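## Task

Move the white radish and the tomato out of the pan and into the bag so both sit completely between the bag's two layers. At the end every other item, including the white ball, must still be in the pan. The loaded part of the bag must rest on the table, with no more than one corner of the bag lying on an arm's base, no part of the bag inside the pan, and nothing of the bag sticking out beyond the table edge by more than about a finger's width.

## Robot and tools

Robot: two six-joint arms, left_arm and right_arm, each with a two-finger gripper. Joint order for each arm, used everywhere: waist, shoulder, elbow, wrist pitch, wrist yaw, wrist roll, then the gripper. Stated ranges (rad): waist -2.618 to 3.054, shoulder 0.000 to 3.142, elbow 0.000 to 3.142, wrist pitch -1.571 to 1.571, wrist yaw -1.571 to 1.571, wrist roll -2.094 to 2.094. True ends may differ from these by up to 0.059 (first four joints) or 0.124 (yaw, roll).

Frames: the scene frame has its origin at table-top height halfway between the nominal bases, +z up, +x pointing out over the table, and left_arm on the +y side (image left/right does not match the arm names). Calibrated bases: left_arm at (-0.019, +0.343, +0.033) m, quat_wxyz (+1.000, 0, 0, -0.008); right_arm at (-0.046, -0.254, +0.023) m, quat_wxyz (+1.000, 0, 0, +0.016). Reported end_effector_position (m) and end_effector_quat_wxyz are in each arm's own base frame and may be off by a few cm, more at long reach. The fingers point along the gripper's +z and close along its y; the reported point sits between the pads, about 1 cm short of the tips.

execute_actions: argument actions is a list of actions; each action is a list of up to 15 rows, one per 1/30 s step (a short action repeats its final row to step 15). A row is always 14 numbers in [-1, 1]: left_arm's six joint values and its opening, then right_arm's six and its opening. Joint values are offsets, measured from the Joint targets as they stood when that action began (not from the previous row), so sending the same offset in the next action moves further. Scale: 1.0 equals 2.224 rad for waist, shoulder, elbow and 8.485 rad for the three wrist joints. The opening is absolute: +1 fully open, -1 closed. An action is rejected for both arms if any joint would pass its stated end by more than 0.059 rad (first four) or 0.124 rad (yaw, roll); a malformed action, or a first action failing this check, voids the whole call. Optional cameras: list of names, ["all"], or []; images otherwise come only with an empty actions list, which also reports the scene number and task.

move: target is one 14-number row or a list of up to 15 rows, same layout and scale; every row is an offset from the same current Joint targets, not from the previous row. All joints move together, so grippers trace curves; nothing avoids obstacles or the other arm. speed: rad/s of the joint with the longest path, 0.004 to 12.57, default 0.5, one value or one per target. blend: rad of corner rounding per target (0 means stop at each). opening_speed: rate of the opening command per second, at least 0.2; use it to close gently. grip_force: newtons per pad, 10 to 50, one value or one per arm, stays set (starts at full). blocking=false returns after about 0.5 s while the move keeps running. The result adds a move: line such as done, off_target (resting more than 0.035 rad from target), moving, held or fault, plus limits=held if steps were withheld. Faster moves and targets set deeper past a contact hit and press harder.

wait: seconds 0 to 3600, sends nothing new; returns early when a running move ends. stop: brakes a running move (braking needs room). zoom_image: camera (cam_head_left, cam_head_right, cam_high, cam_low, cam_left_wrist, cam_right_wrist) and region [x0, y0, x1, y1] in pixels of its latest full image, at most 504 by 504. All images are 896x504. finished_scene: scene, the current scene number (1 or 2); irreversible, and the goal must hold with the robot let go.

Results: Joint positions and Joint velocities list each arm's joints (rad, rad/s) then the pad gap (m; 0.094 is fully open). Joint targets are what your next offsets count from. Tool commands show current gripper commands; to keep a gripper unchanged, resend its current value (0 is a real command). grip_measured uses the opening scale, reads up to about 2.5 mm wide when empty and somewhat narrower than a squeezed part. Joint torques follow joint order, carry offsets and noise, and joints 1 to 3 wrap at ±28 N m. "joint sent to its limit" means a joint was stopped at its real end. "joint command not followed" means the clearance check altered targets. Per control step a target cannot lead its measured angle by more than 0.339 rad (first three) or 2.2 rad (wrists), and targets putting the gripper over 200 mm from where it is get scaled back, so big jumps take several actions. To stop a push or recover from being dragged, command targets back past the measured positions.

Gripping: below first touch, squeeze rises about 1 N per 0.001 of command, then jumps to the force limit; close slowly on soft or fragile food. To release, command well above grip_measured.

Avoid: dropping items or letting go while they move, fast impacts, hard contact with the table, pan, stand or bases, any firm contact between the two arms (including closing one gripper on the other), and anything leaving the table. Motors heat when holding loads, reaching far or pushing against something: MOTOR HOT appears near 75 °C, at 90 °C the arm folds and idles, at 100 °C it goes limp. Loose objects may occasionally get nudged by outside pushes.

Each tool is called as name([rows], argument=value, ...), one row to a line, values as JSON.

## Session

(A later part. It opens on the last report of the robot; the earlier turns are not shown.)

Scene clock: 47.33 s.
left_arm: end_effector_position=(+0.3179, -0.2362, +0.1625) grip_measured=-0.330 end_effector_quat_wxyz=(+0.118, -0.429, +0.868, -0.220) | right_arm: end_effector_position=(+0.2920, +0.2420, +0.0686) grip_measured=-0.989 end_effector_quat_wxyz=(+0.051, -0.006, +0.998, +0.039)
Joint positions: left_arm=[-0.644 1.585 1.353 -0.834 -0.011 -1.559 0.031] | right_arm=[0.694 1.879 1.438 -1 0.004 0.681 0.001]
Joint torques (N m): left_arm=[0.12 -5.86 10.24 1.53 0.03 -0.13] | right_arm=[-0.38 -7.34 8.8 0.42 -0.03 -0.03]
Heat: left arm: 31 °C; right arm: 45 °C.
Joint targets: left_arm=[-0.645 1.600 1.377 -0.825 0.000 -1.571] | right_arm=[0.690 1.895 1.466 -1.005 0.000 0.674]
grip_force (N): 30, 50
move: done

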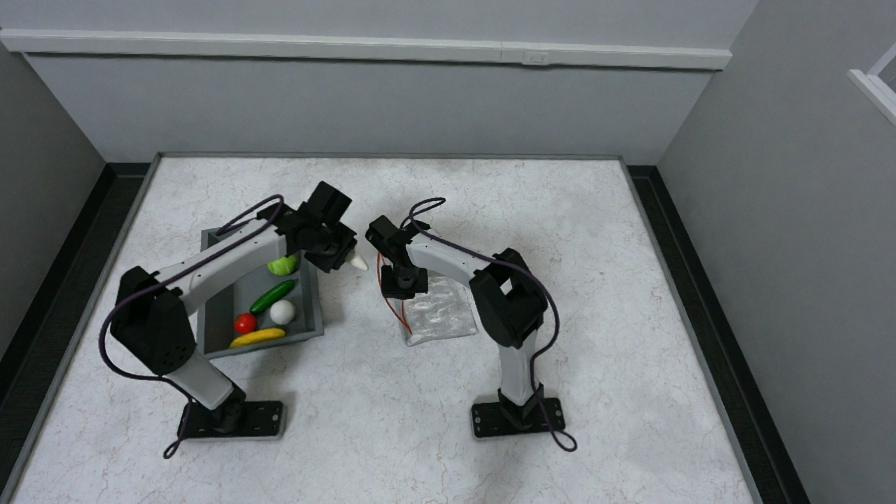

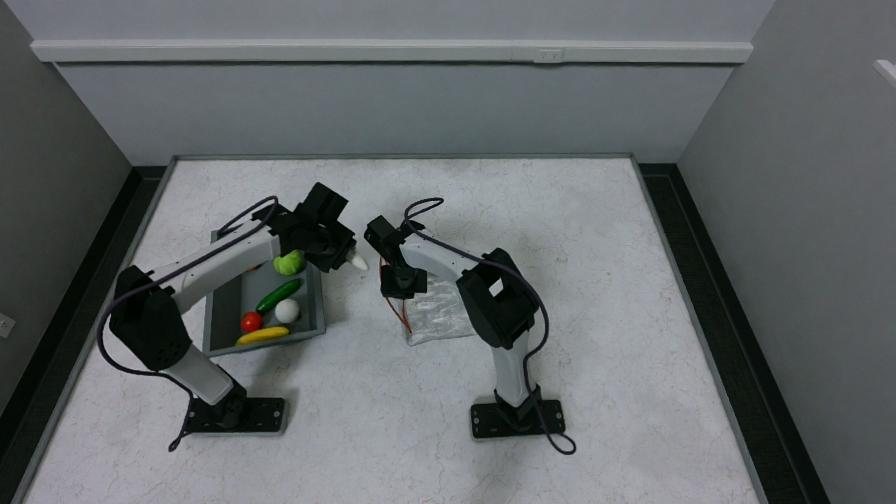

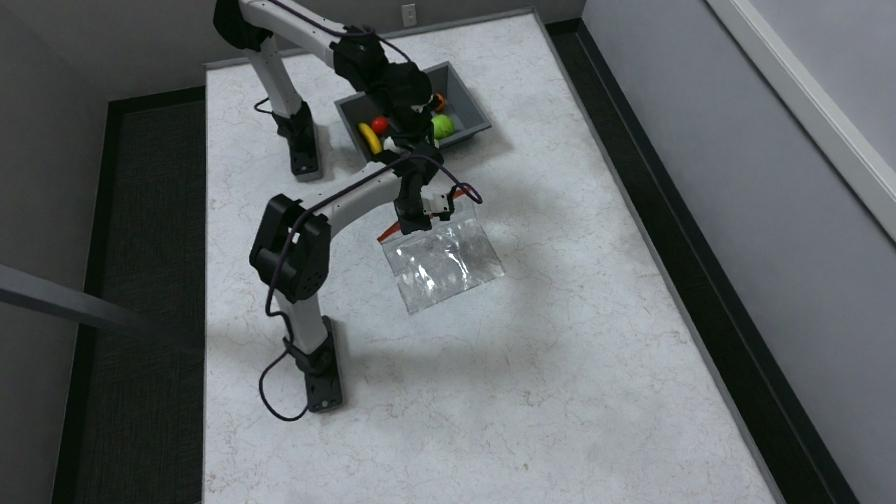

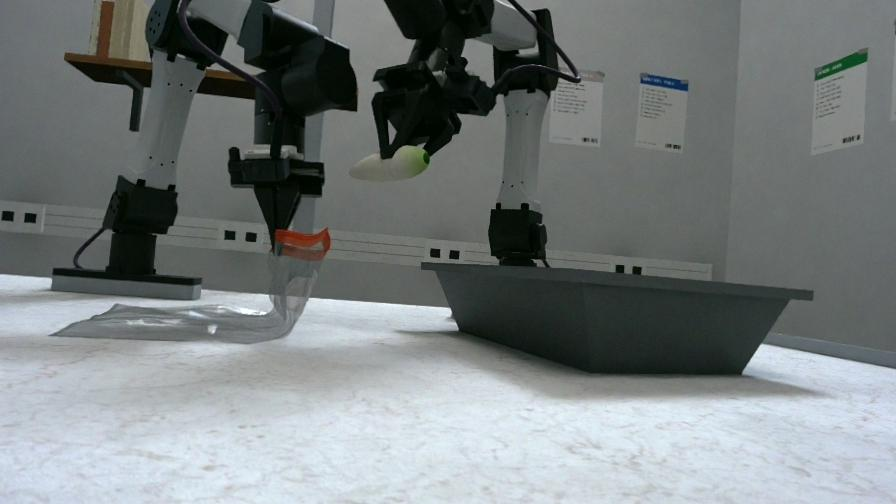

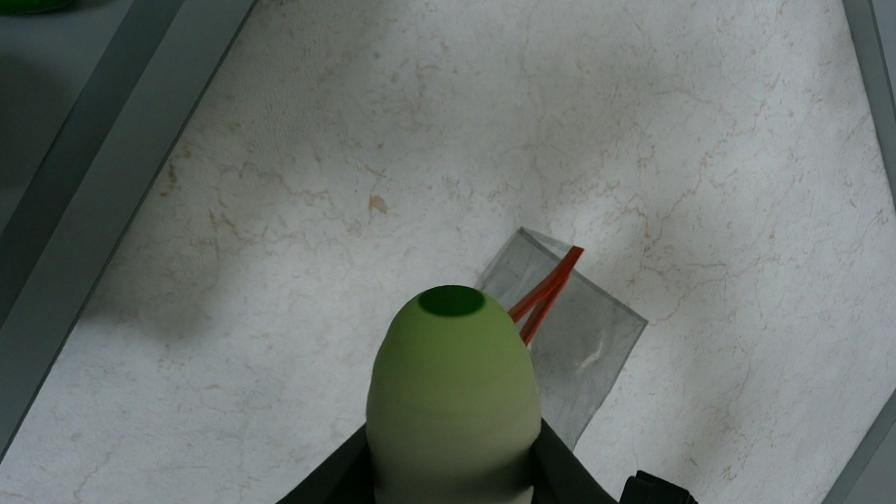

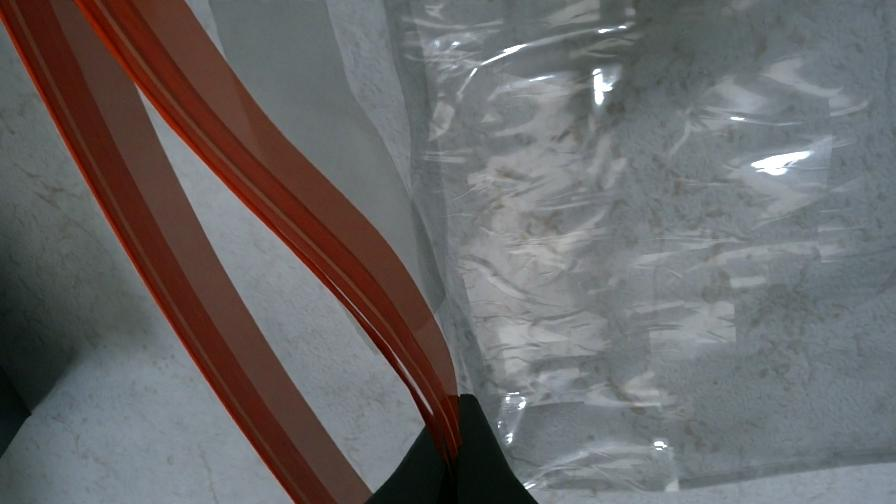

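move(target=[0,0,0,0,0,0,-0.5,-0.0247,-0.0045,-0.0126,-0.0035,0,0.0714,-1], speed=0.4, cameras=["cam_head_left","cam_low","cam_right_wrist","cam_left_wrist"])

zoom_image(camera="cam_low", region=[200, 180, 370, 350])

zoom_image(camera="cam_head_left", region=[330, 220, 490, 360])

Scene clock: 50.53 s.
left_arm: end_effector_position=(+0.3179, -0.2362, +0.1625) grip_measured=-0.330 end_effector_quat_wxyz=(+0.118, -0.429, +0.868, -0.220) | right_arm: end_effector_position=(+0.2986, +0.2219, +0.0678) grip_measured=-0.989 end_effector_quat_wxyz=(+0.030, +0.310, +0.949, +0.040)
Joint positions: left_arm=[-0.644 1.585 1.353 -0.834 -0.011 -1.559 0.031] | right_arm=[0.641 1.879 1.438 -1.029 0.004 1.272 0.001]
Joint torques (N m): left_arm=[0.13 -5.82 10.28 1.54 0.02 -0.13] | right_arm=[-0.57 -8.14 6.04 0.35 -0.01 0.15]
Heat: left arm: 31 °C; right arm: 44 °C.
Joint targets: left_arm=[-0.645 1.600 1.377 -0.825 0.000 -1.571] | right_arm=[0.635 1.885 1.438 -1.035 0.000 1.280]
grip_force (N): 30, 50
move: done
Images, in order (width x height): cam_head_left 896x504, cam_low 896x504, cam_left_wrist 896x504, cam_right_wrist 896x504.

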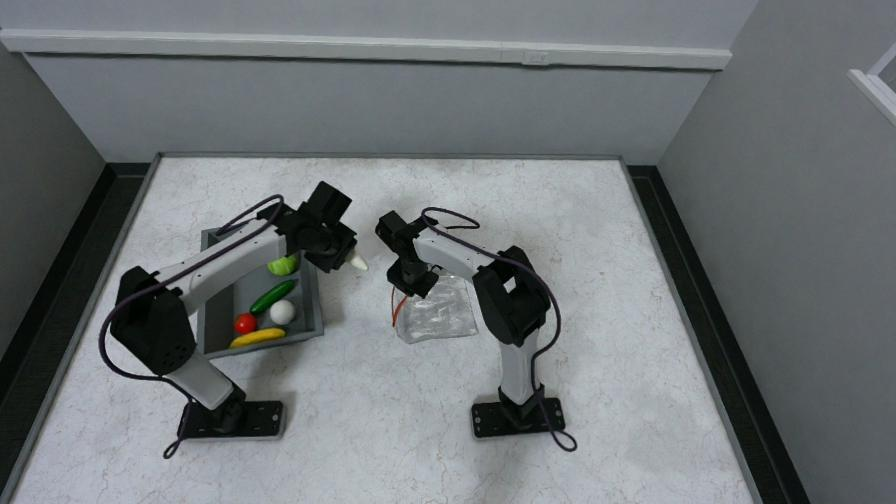

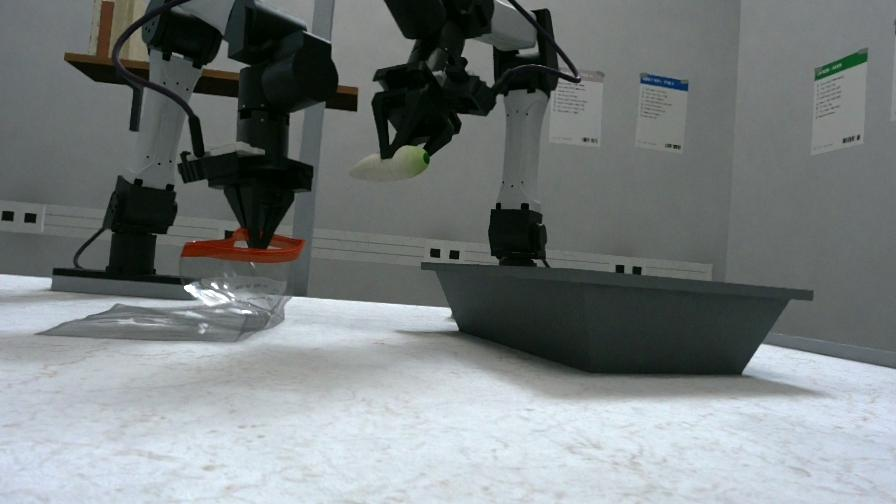

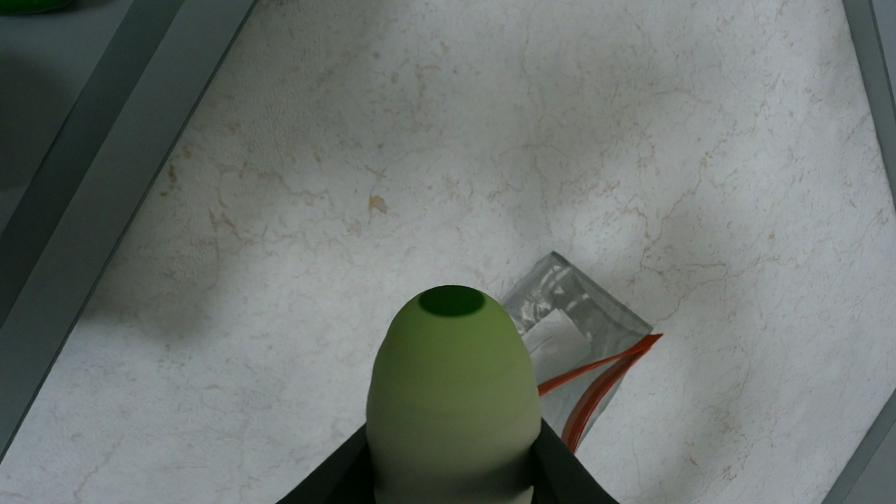

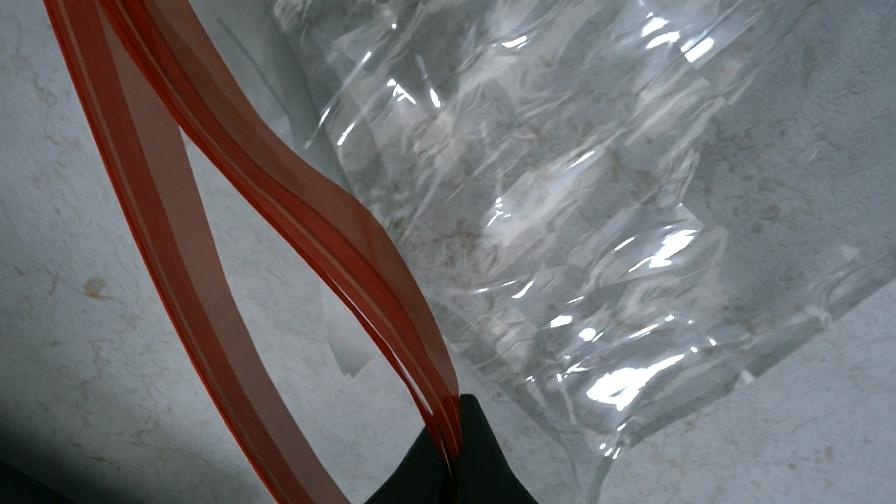

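Scaled by 2.965 from the camera's image (finer frame: 1280x720).

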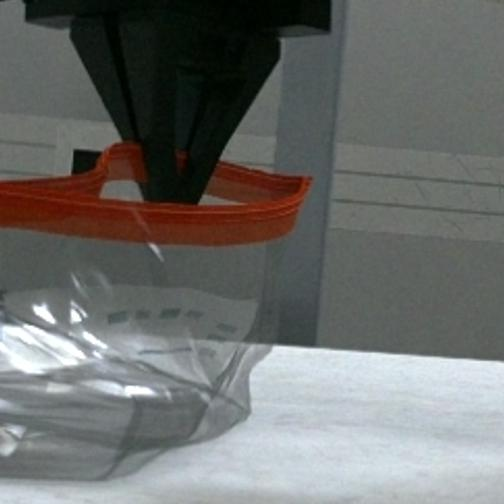

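Scaled by 3.150 from the camera's image (finer frame: 1280x720).

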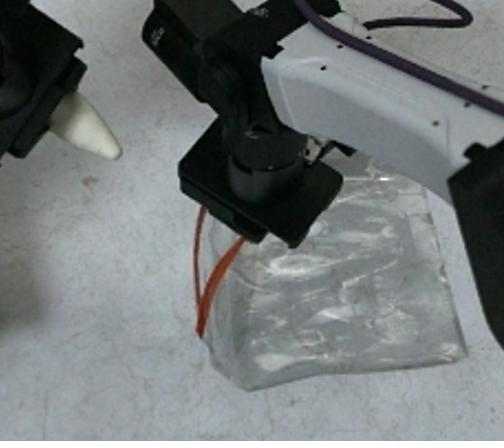

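move(target=[0,0,0,0,0,0,-0.5,-0.107,-0.0643,-0.161,0.0546,-0.0738,-0.0873,-1], speed=0.4, cameras=["cam_head_left","cam_low","cam_right_wrist","cam_left_wrist","cam_high"])

zoom_image(camera="cam_low", region=[200, 180, 370, 350])

zoom_image(camera="cam_head_left", region=[330, 220, 490, 360])

Scene clock: 62.67 s.
left_arm: end_effector_position=(+0.3179, -0.2362, +0.1625) grip_measured=-0.330 end_effector_quat_wxyz=(+0.118, -0.429, +0.868, -0.220) | right_arm: end_effector_position=(+0.2944, +0.2339, +0.0515) grip_measured=-0.989 end_effector_quat_wxyz=(-0.017, +0.027, +0.944, +0.327)
Joint positions: left_arm=[-0.644 1.585 1.353 -0.834 -0.011 -1.559 0.031] | right_arm=[0.402 1.785 1.084 -0.586 -0.613 0.548 0.001]
Joint torques (N m): left_arm=[0.1 -5.81 10.21 1.53 0.02 -0.11] | right_arm=[-0.44 -11.47 5.5 0.91 -0.36 -0.09]
Heat: left arm: 33 °C; right arm: 42 °C.
Joint targets: left_arm=[-0.645 1.600 1.377 -0.825 0.000 -1.571] | right_arm=[0.397 1.742 1.079 -0.571 -0.626 0.539]
grip_force (N): 30, 50
move: off_target (right_arm); right_arm: the shoulder is farthest, 0.043 rad from its target
Images, in order (width x height): cam_head_left 896x504, cam_high 896x504, cam_low 896x504, cam_left_wrist 896x504, cam_right_wrist 896x504.

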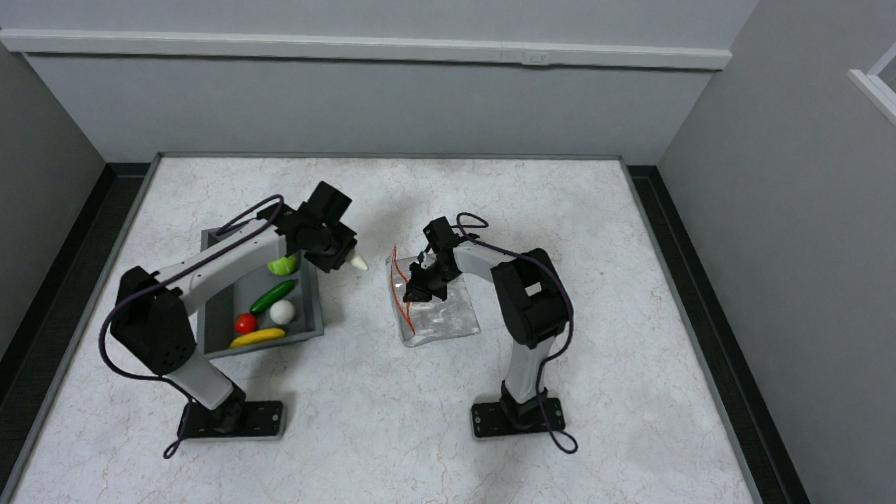

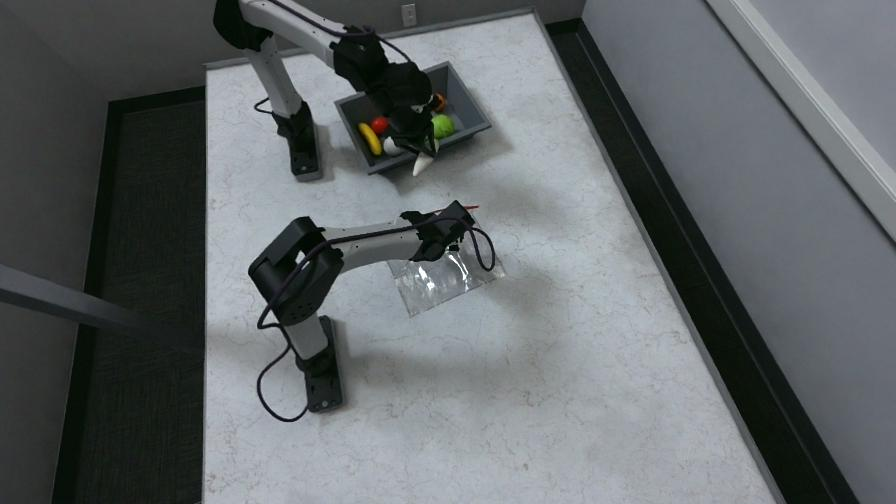

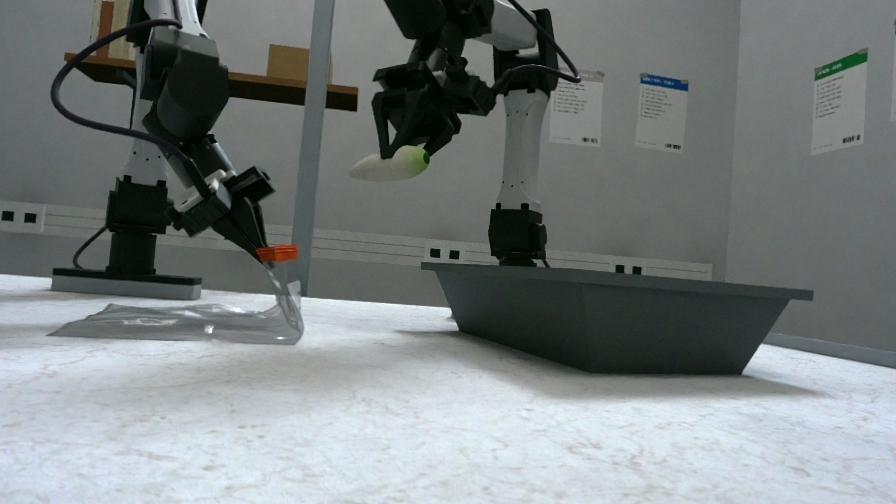

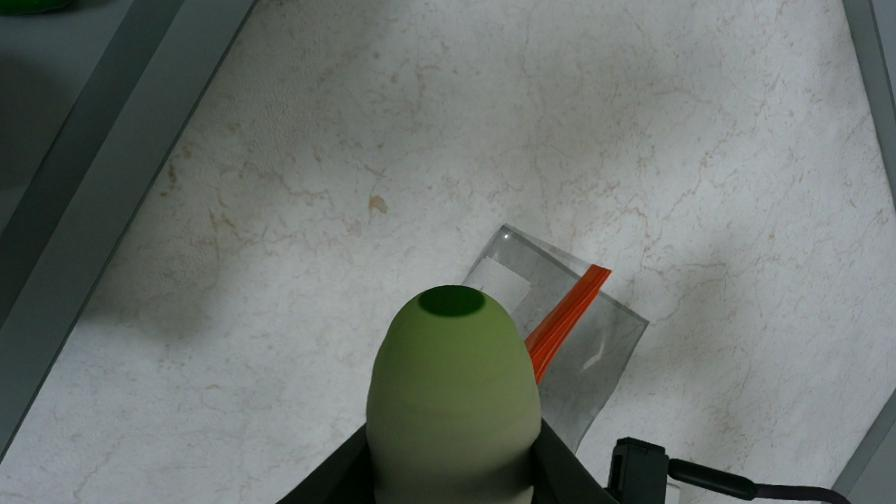

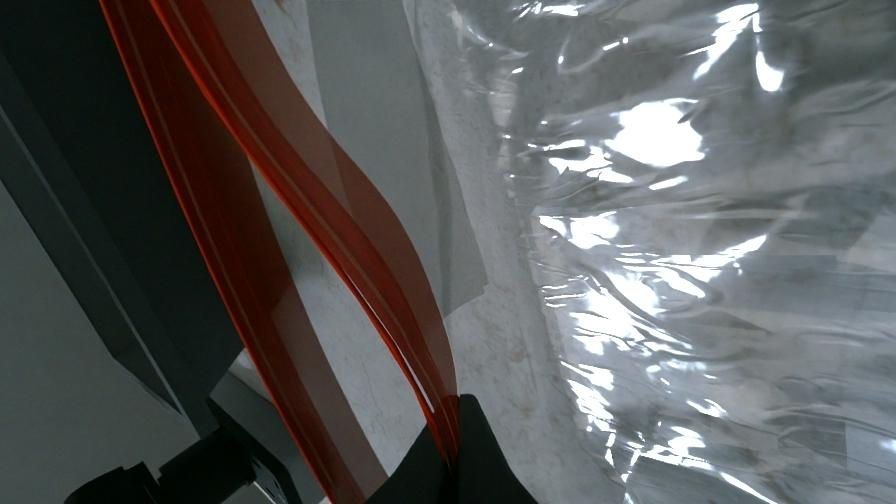

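Scaled by 2.965 from the camera's image (finer frame: 1280x720).

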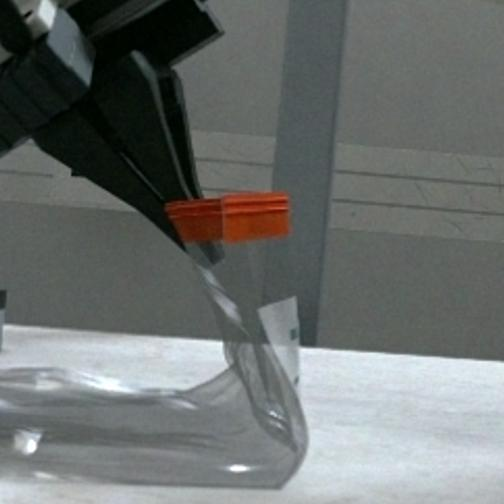

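Scaled by 3.150 from the camera's image (finer frame: 1280x720).

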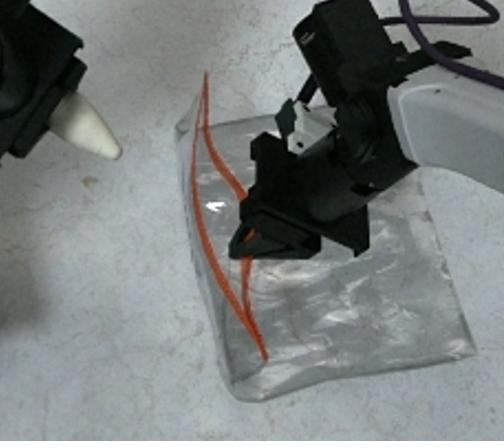

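move(target=[0,0,0,0,0,0,-0.5,-0.04,-0.0153,-0.0049,-0.0102,-0.0029,-0.0124,-1], speed=0.3, cameras=["cam_head_left","cam_low","cam_right_wrist","cam_head_right"])

zoom_image(camera="cam_low", region=[200, 180, 370, 350])

zoom_image(camera="cam_head_left", region=[330, 220, 490, 360])

Scene clock: 64.53 s.
left_arm: end_effector_position=(+0.3179, -0.2362, +0.1625) grip_measured=-0.330 end_effector_quat_wxyz=(+0.118, -0.429, +0.868, -0.220) | right_arm: end_effector_position=(+0.2979, +0.2047, +0.0594) grip_measured=-0.989 end_effector_quat_wxyz=(-0.009, +0.025, +0.943, +0.331)
Joint positions: left_arm=[-0.644 1.585 1.353 -0.834 -0.011 -1.559 0.031] | right_arm=[0.311 1.748 1.073 -0.655 -0.638 0.443 0.001]
Joint torques (N m): left_arm=[0.09 -5.86 10.25 1.54 0.03 -0.13] | right_arm=[-0.29 -10.93 5.49 0.71 -0.38 -0.11]
Heat: left arm: 33 °C; right arm: 42 °C.
Joint targets: left_arm=[-0.645 1.600 1.377 -0.825 0.000 -1.571] | right_arm=[0.308 1.708 1.069 -0.658 -0.650 0.434]
grip_force (N): 30, 50
move: off_target (right_arm); right_arm: the shoulder is farthest, 0.040 rad from its target
Images, in order (width x height): cam_head_left 896x504, cam_head_right 896x504, cam_low 896x504, cam_right_wrist 896x504.

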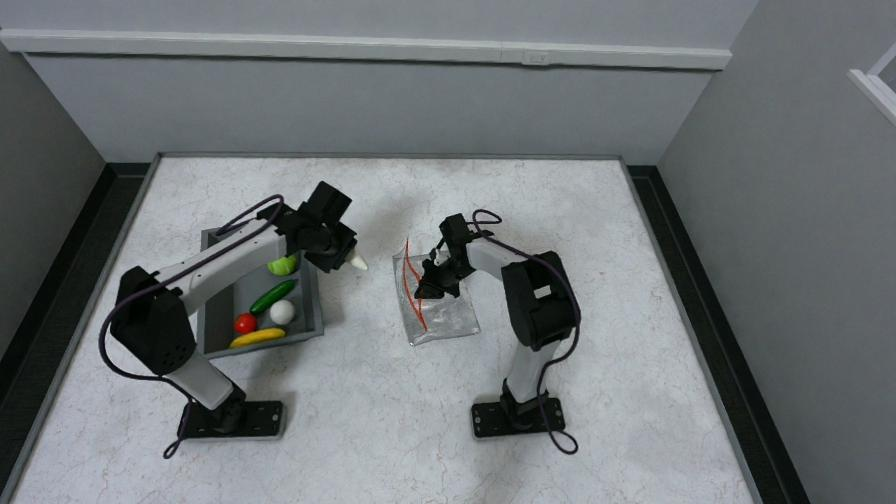

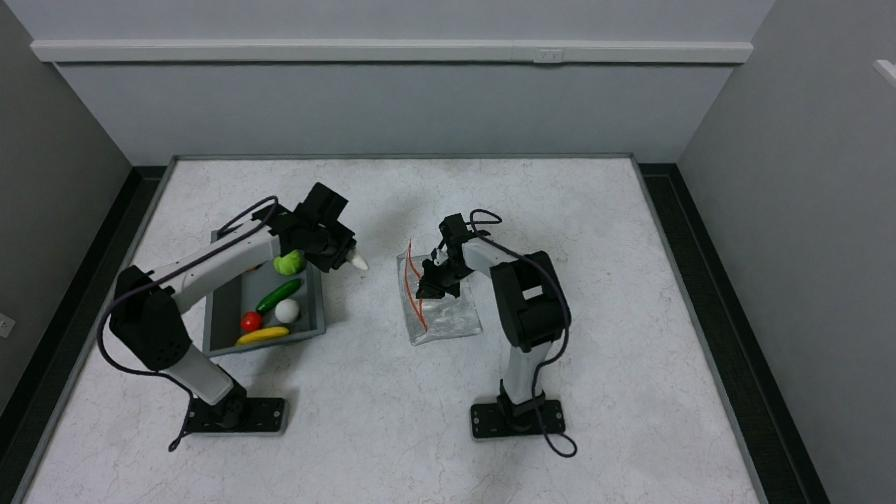

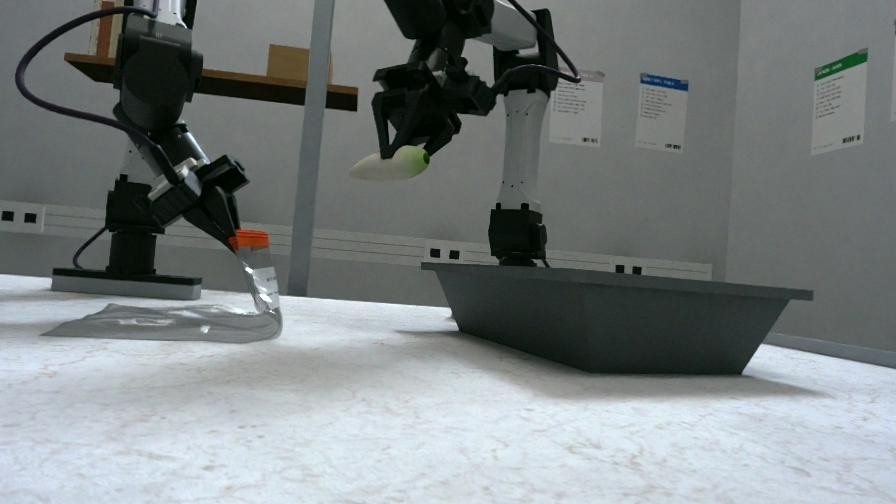

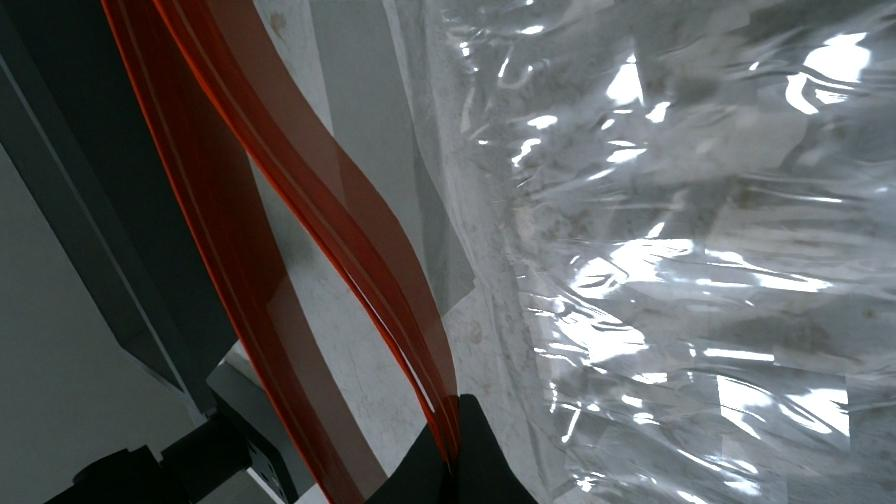

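Scaled by 2.965 from the camera's image (finer frame: 1280x720).

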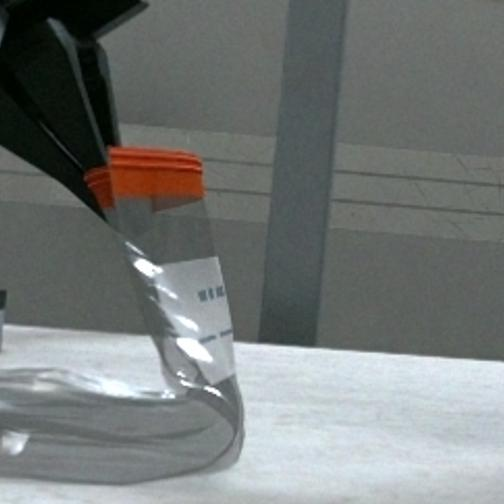

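Scaled by 3.150 from the camera's image (finer frame: 1280x720).

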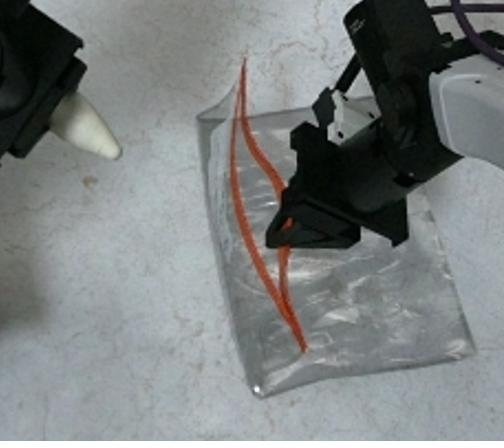

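move(target=[0.0079,0.129,0.0733,-0.0066,0.0325,0.0767,-0.5,0.04,0.0153,0.0049,0.0102,0.0029,0.0124,-1], speed=0.4, cameras=["cam_head_left","cam_low","cam_right_wrist","cam_left_wrist"])

zoom_image(camera="cam_low", region=[200, 100, 450, 350])

zoom_image(camera="cam_head_left", region=[330, 220, 490, 360])

Scene clock: 69.63 s.
left_arm: end_effector_position=(+0.3206, -0.2915, +0.1093) grip_measured=-0.330 end_effector_quat_wxyz=(+0.032, -0.123, +0.969, -0.211) | right_arm: end_effector_position=(+0.2939, +0.2328, +0.0630) grip_measured=-0.989 end_effector_quat_wxyz=(-0.006, +0.019, +0.940, +0.341)
Joint positions: left_arm=[-0.635 1.87 1.516 -0.868 0.26 -0.933 0.031] | right_arm=[0.392 1.748 1.073 -0.586 -0.633 0.533 0.001]
Joint torques (N m): left_arm=[0.79 -8.01 10 1.02 0.25 0.1] | right_arm=[0.58 -8.02 6.65 0.95 -0.23 0.09]
Heat: left arm: 34 °C; right arm: 43 °C.
Joint targets: left_arm=[-0.628 1.887 1.540 -0.881 0.276 -0.920] | right_arm=[0.397 1.742 1.079 -0.571 -0.626 0.539]
grip_force (N): 30, 50
move: done
Images, in order (width x height): cam_head_left 896x504, cam_low 896x504, cam_left_wrist 896x504, cam_right_wrist 896x504.

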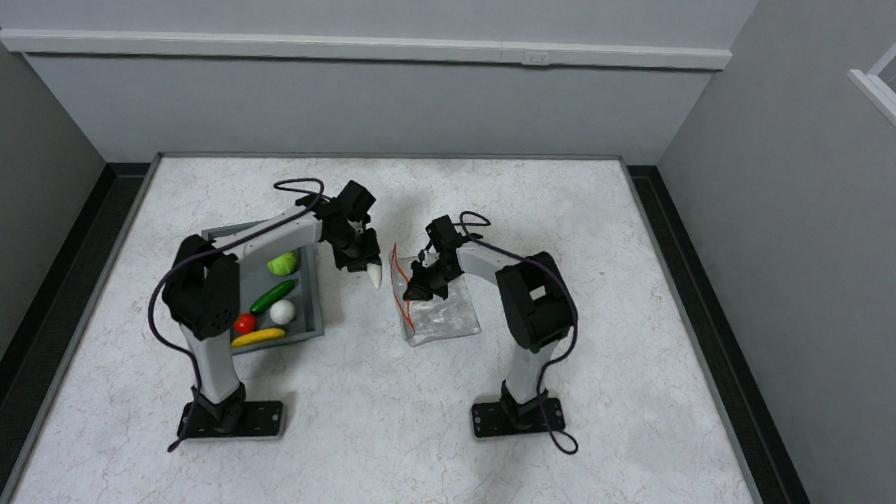

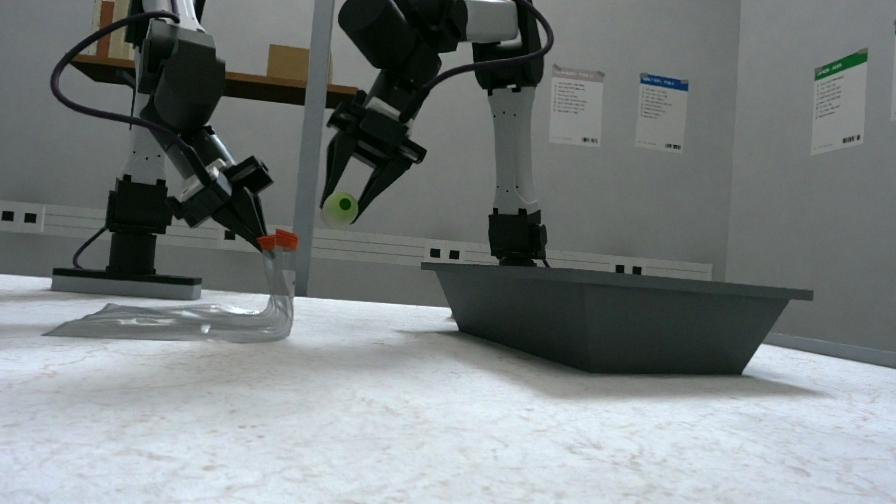

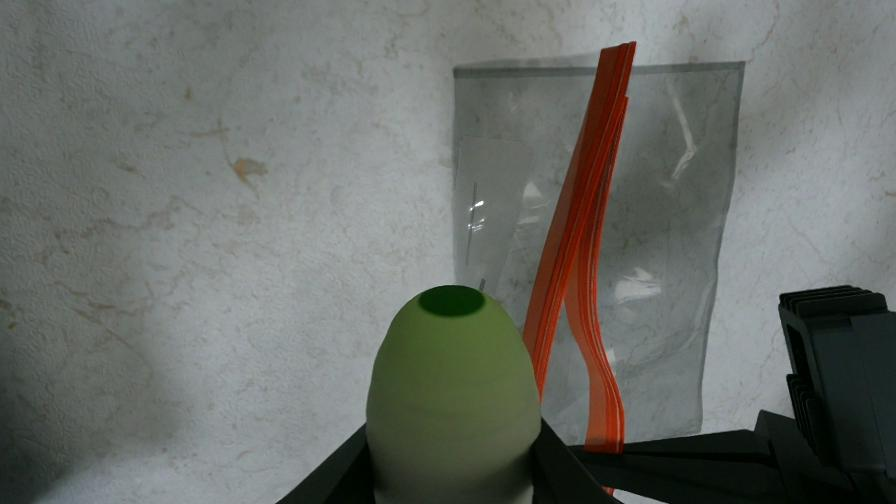

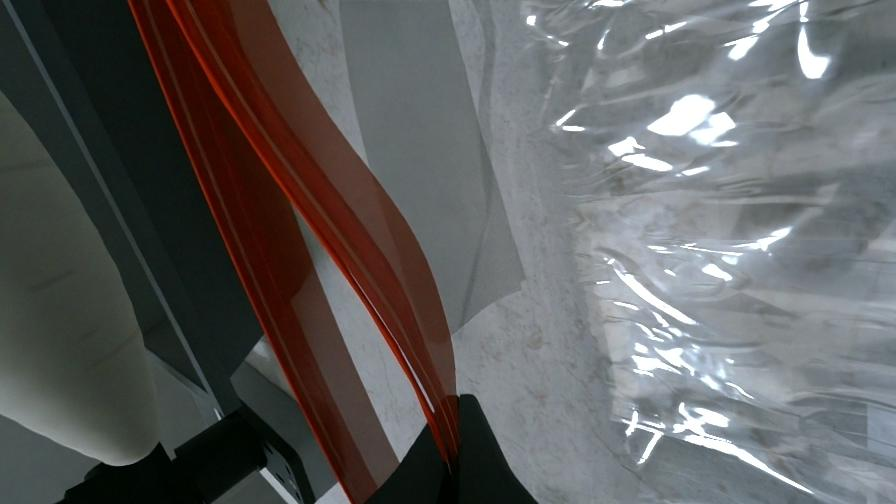

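Scaled by 2.016 from the camera's image (finer frame: 1280x720).

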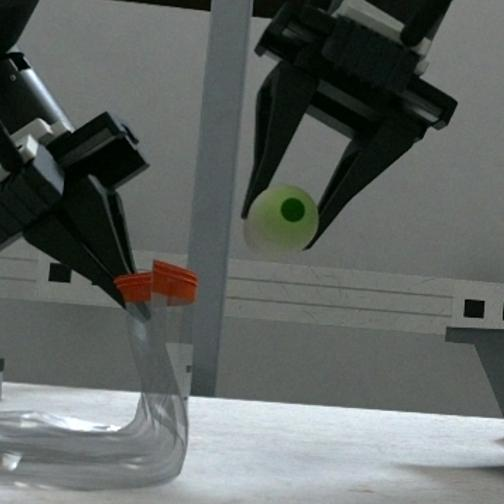

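Scaled by 3.150 from the camera's image (finer frame: 1280x720).

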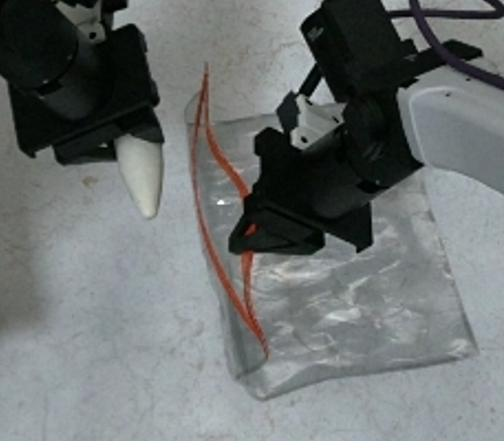

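move(target=[-0.036,0.04,0.0364,0.0033,-0.0033,-0.009,-0.5,0,0,0,0,0,0,-1], speed=0.3, cameras=["cam_head_left","cam_low","cam_right_wrist","cam_left_wrist"])

zoom_image(camera="cam_low", region=[200, 100, 450, 350])

zoom_image(camera="cam_head_left", region=[330, 220, 490, 360])

Scene clock: 72.73 s.
left_arm: end_effector_position=(+0.3147, -0.3295, +0.0996) grip_measured=-0.330 end_effector_quat_wxyz=(+0.019, -0.111, +0.970, -0.214) | right_arm: end_effector_position=(+0.2939, +0.2328, +0.0630) grip_measured=-0.989 end_effector_quat_wxyz=(-0.006, +0.019, +0.940, +0.341)
Joint positions: left_arm=[-0.71 1.96 1.598 -0.86 0.26 -0.983 0.031] | right_arm=[0.392 1.748 1.073 -0.586 -0.633 0.533 0.001]
Joint torques (N m): left_arm=[0.4 -8.85 9.85 1.24 -0.02 -0.13] | right_arm=[0.57 -8.03 6.63 0.94 -0.23 0.07]
Heat: left arm: 34 °C; right arm: 42 °C.
Joint targets: left_arm=[-0.708 1.976 1.621 -0.853 0.248 -0.996] | right_arm=[0.397 1.742 1.079 -0.572 -0.626 0.539]
grip_force (N): 30, 50
move: done
Images, in order (width x height): cam_head_left 896x504, cam_low 896x504, cam_left_wrist 896x504, cam_right_wrist 896x504.

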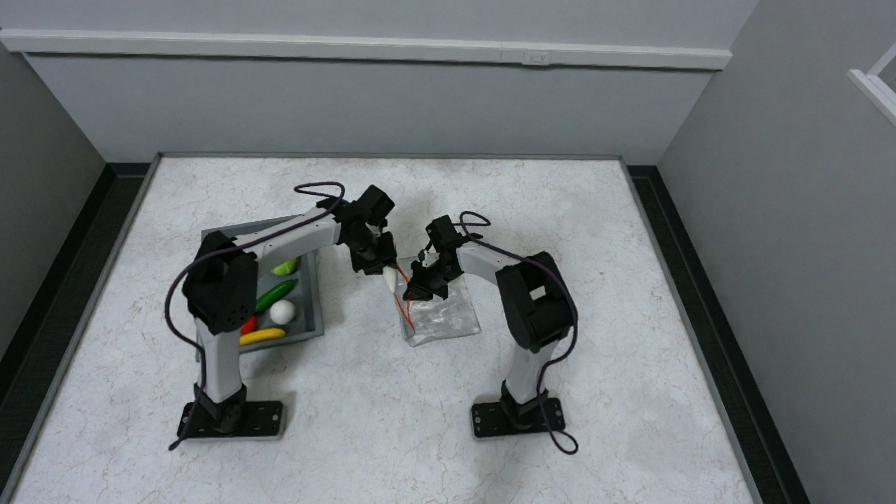

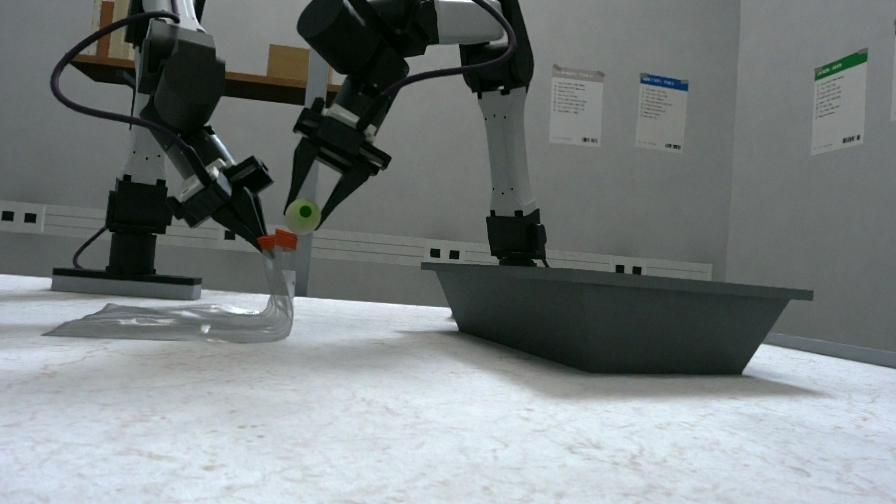

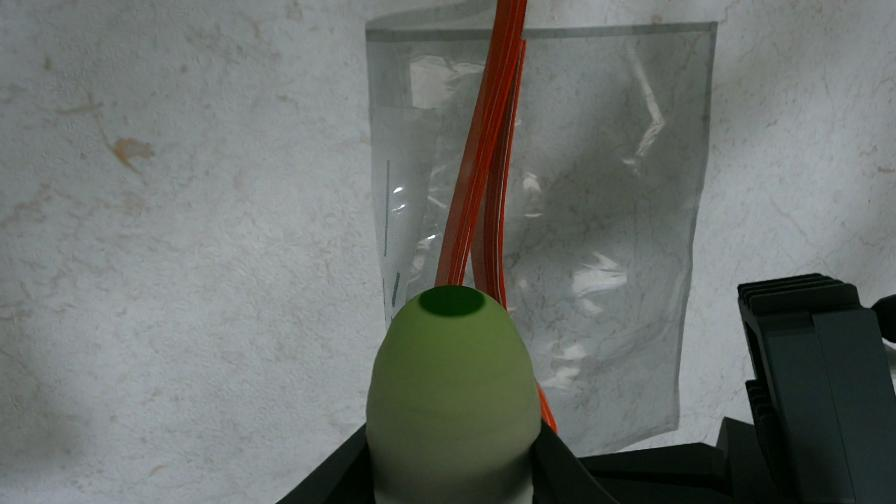

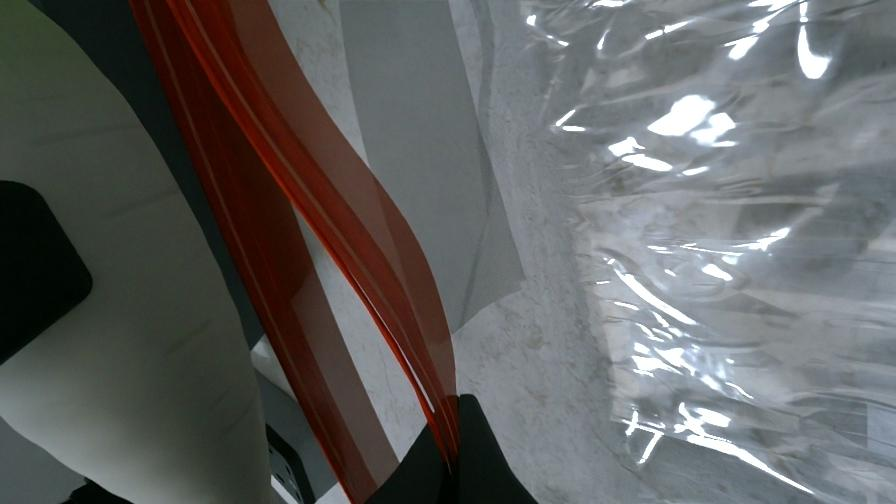

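Scaled by 2.016 from the camera's image (finer frame: 1280x720).

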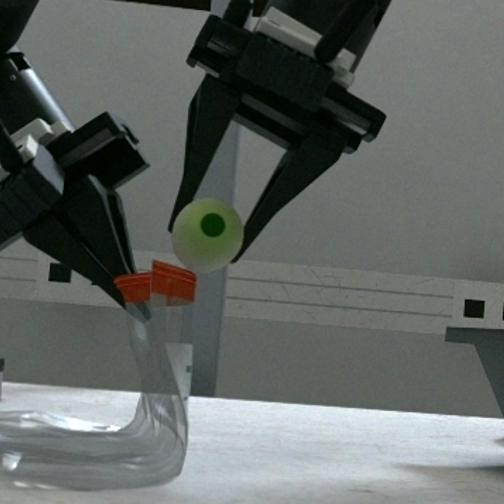

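Scaled by 3.150 from the camera's image (finer frame: 1280x720).

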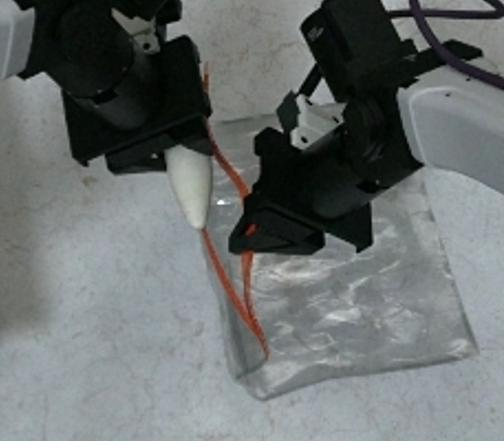

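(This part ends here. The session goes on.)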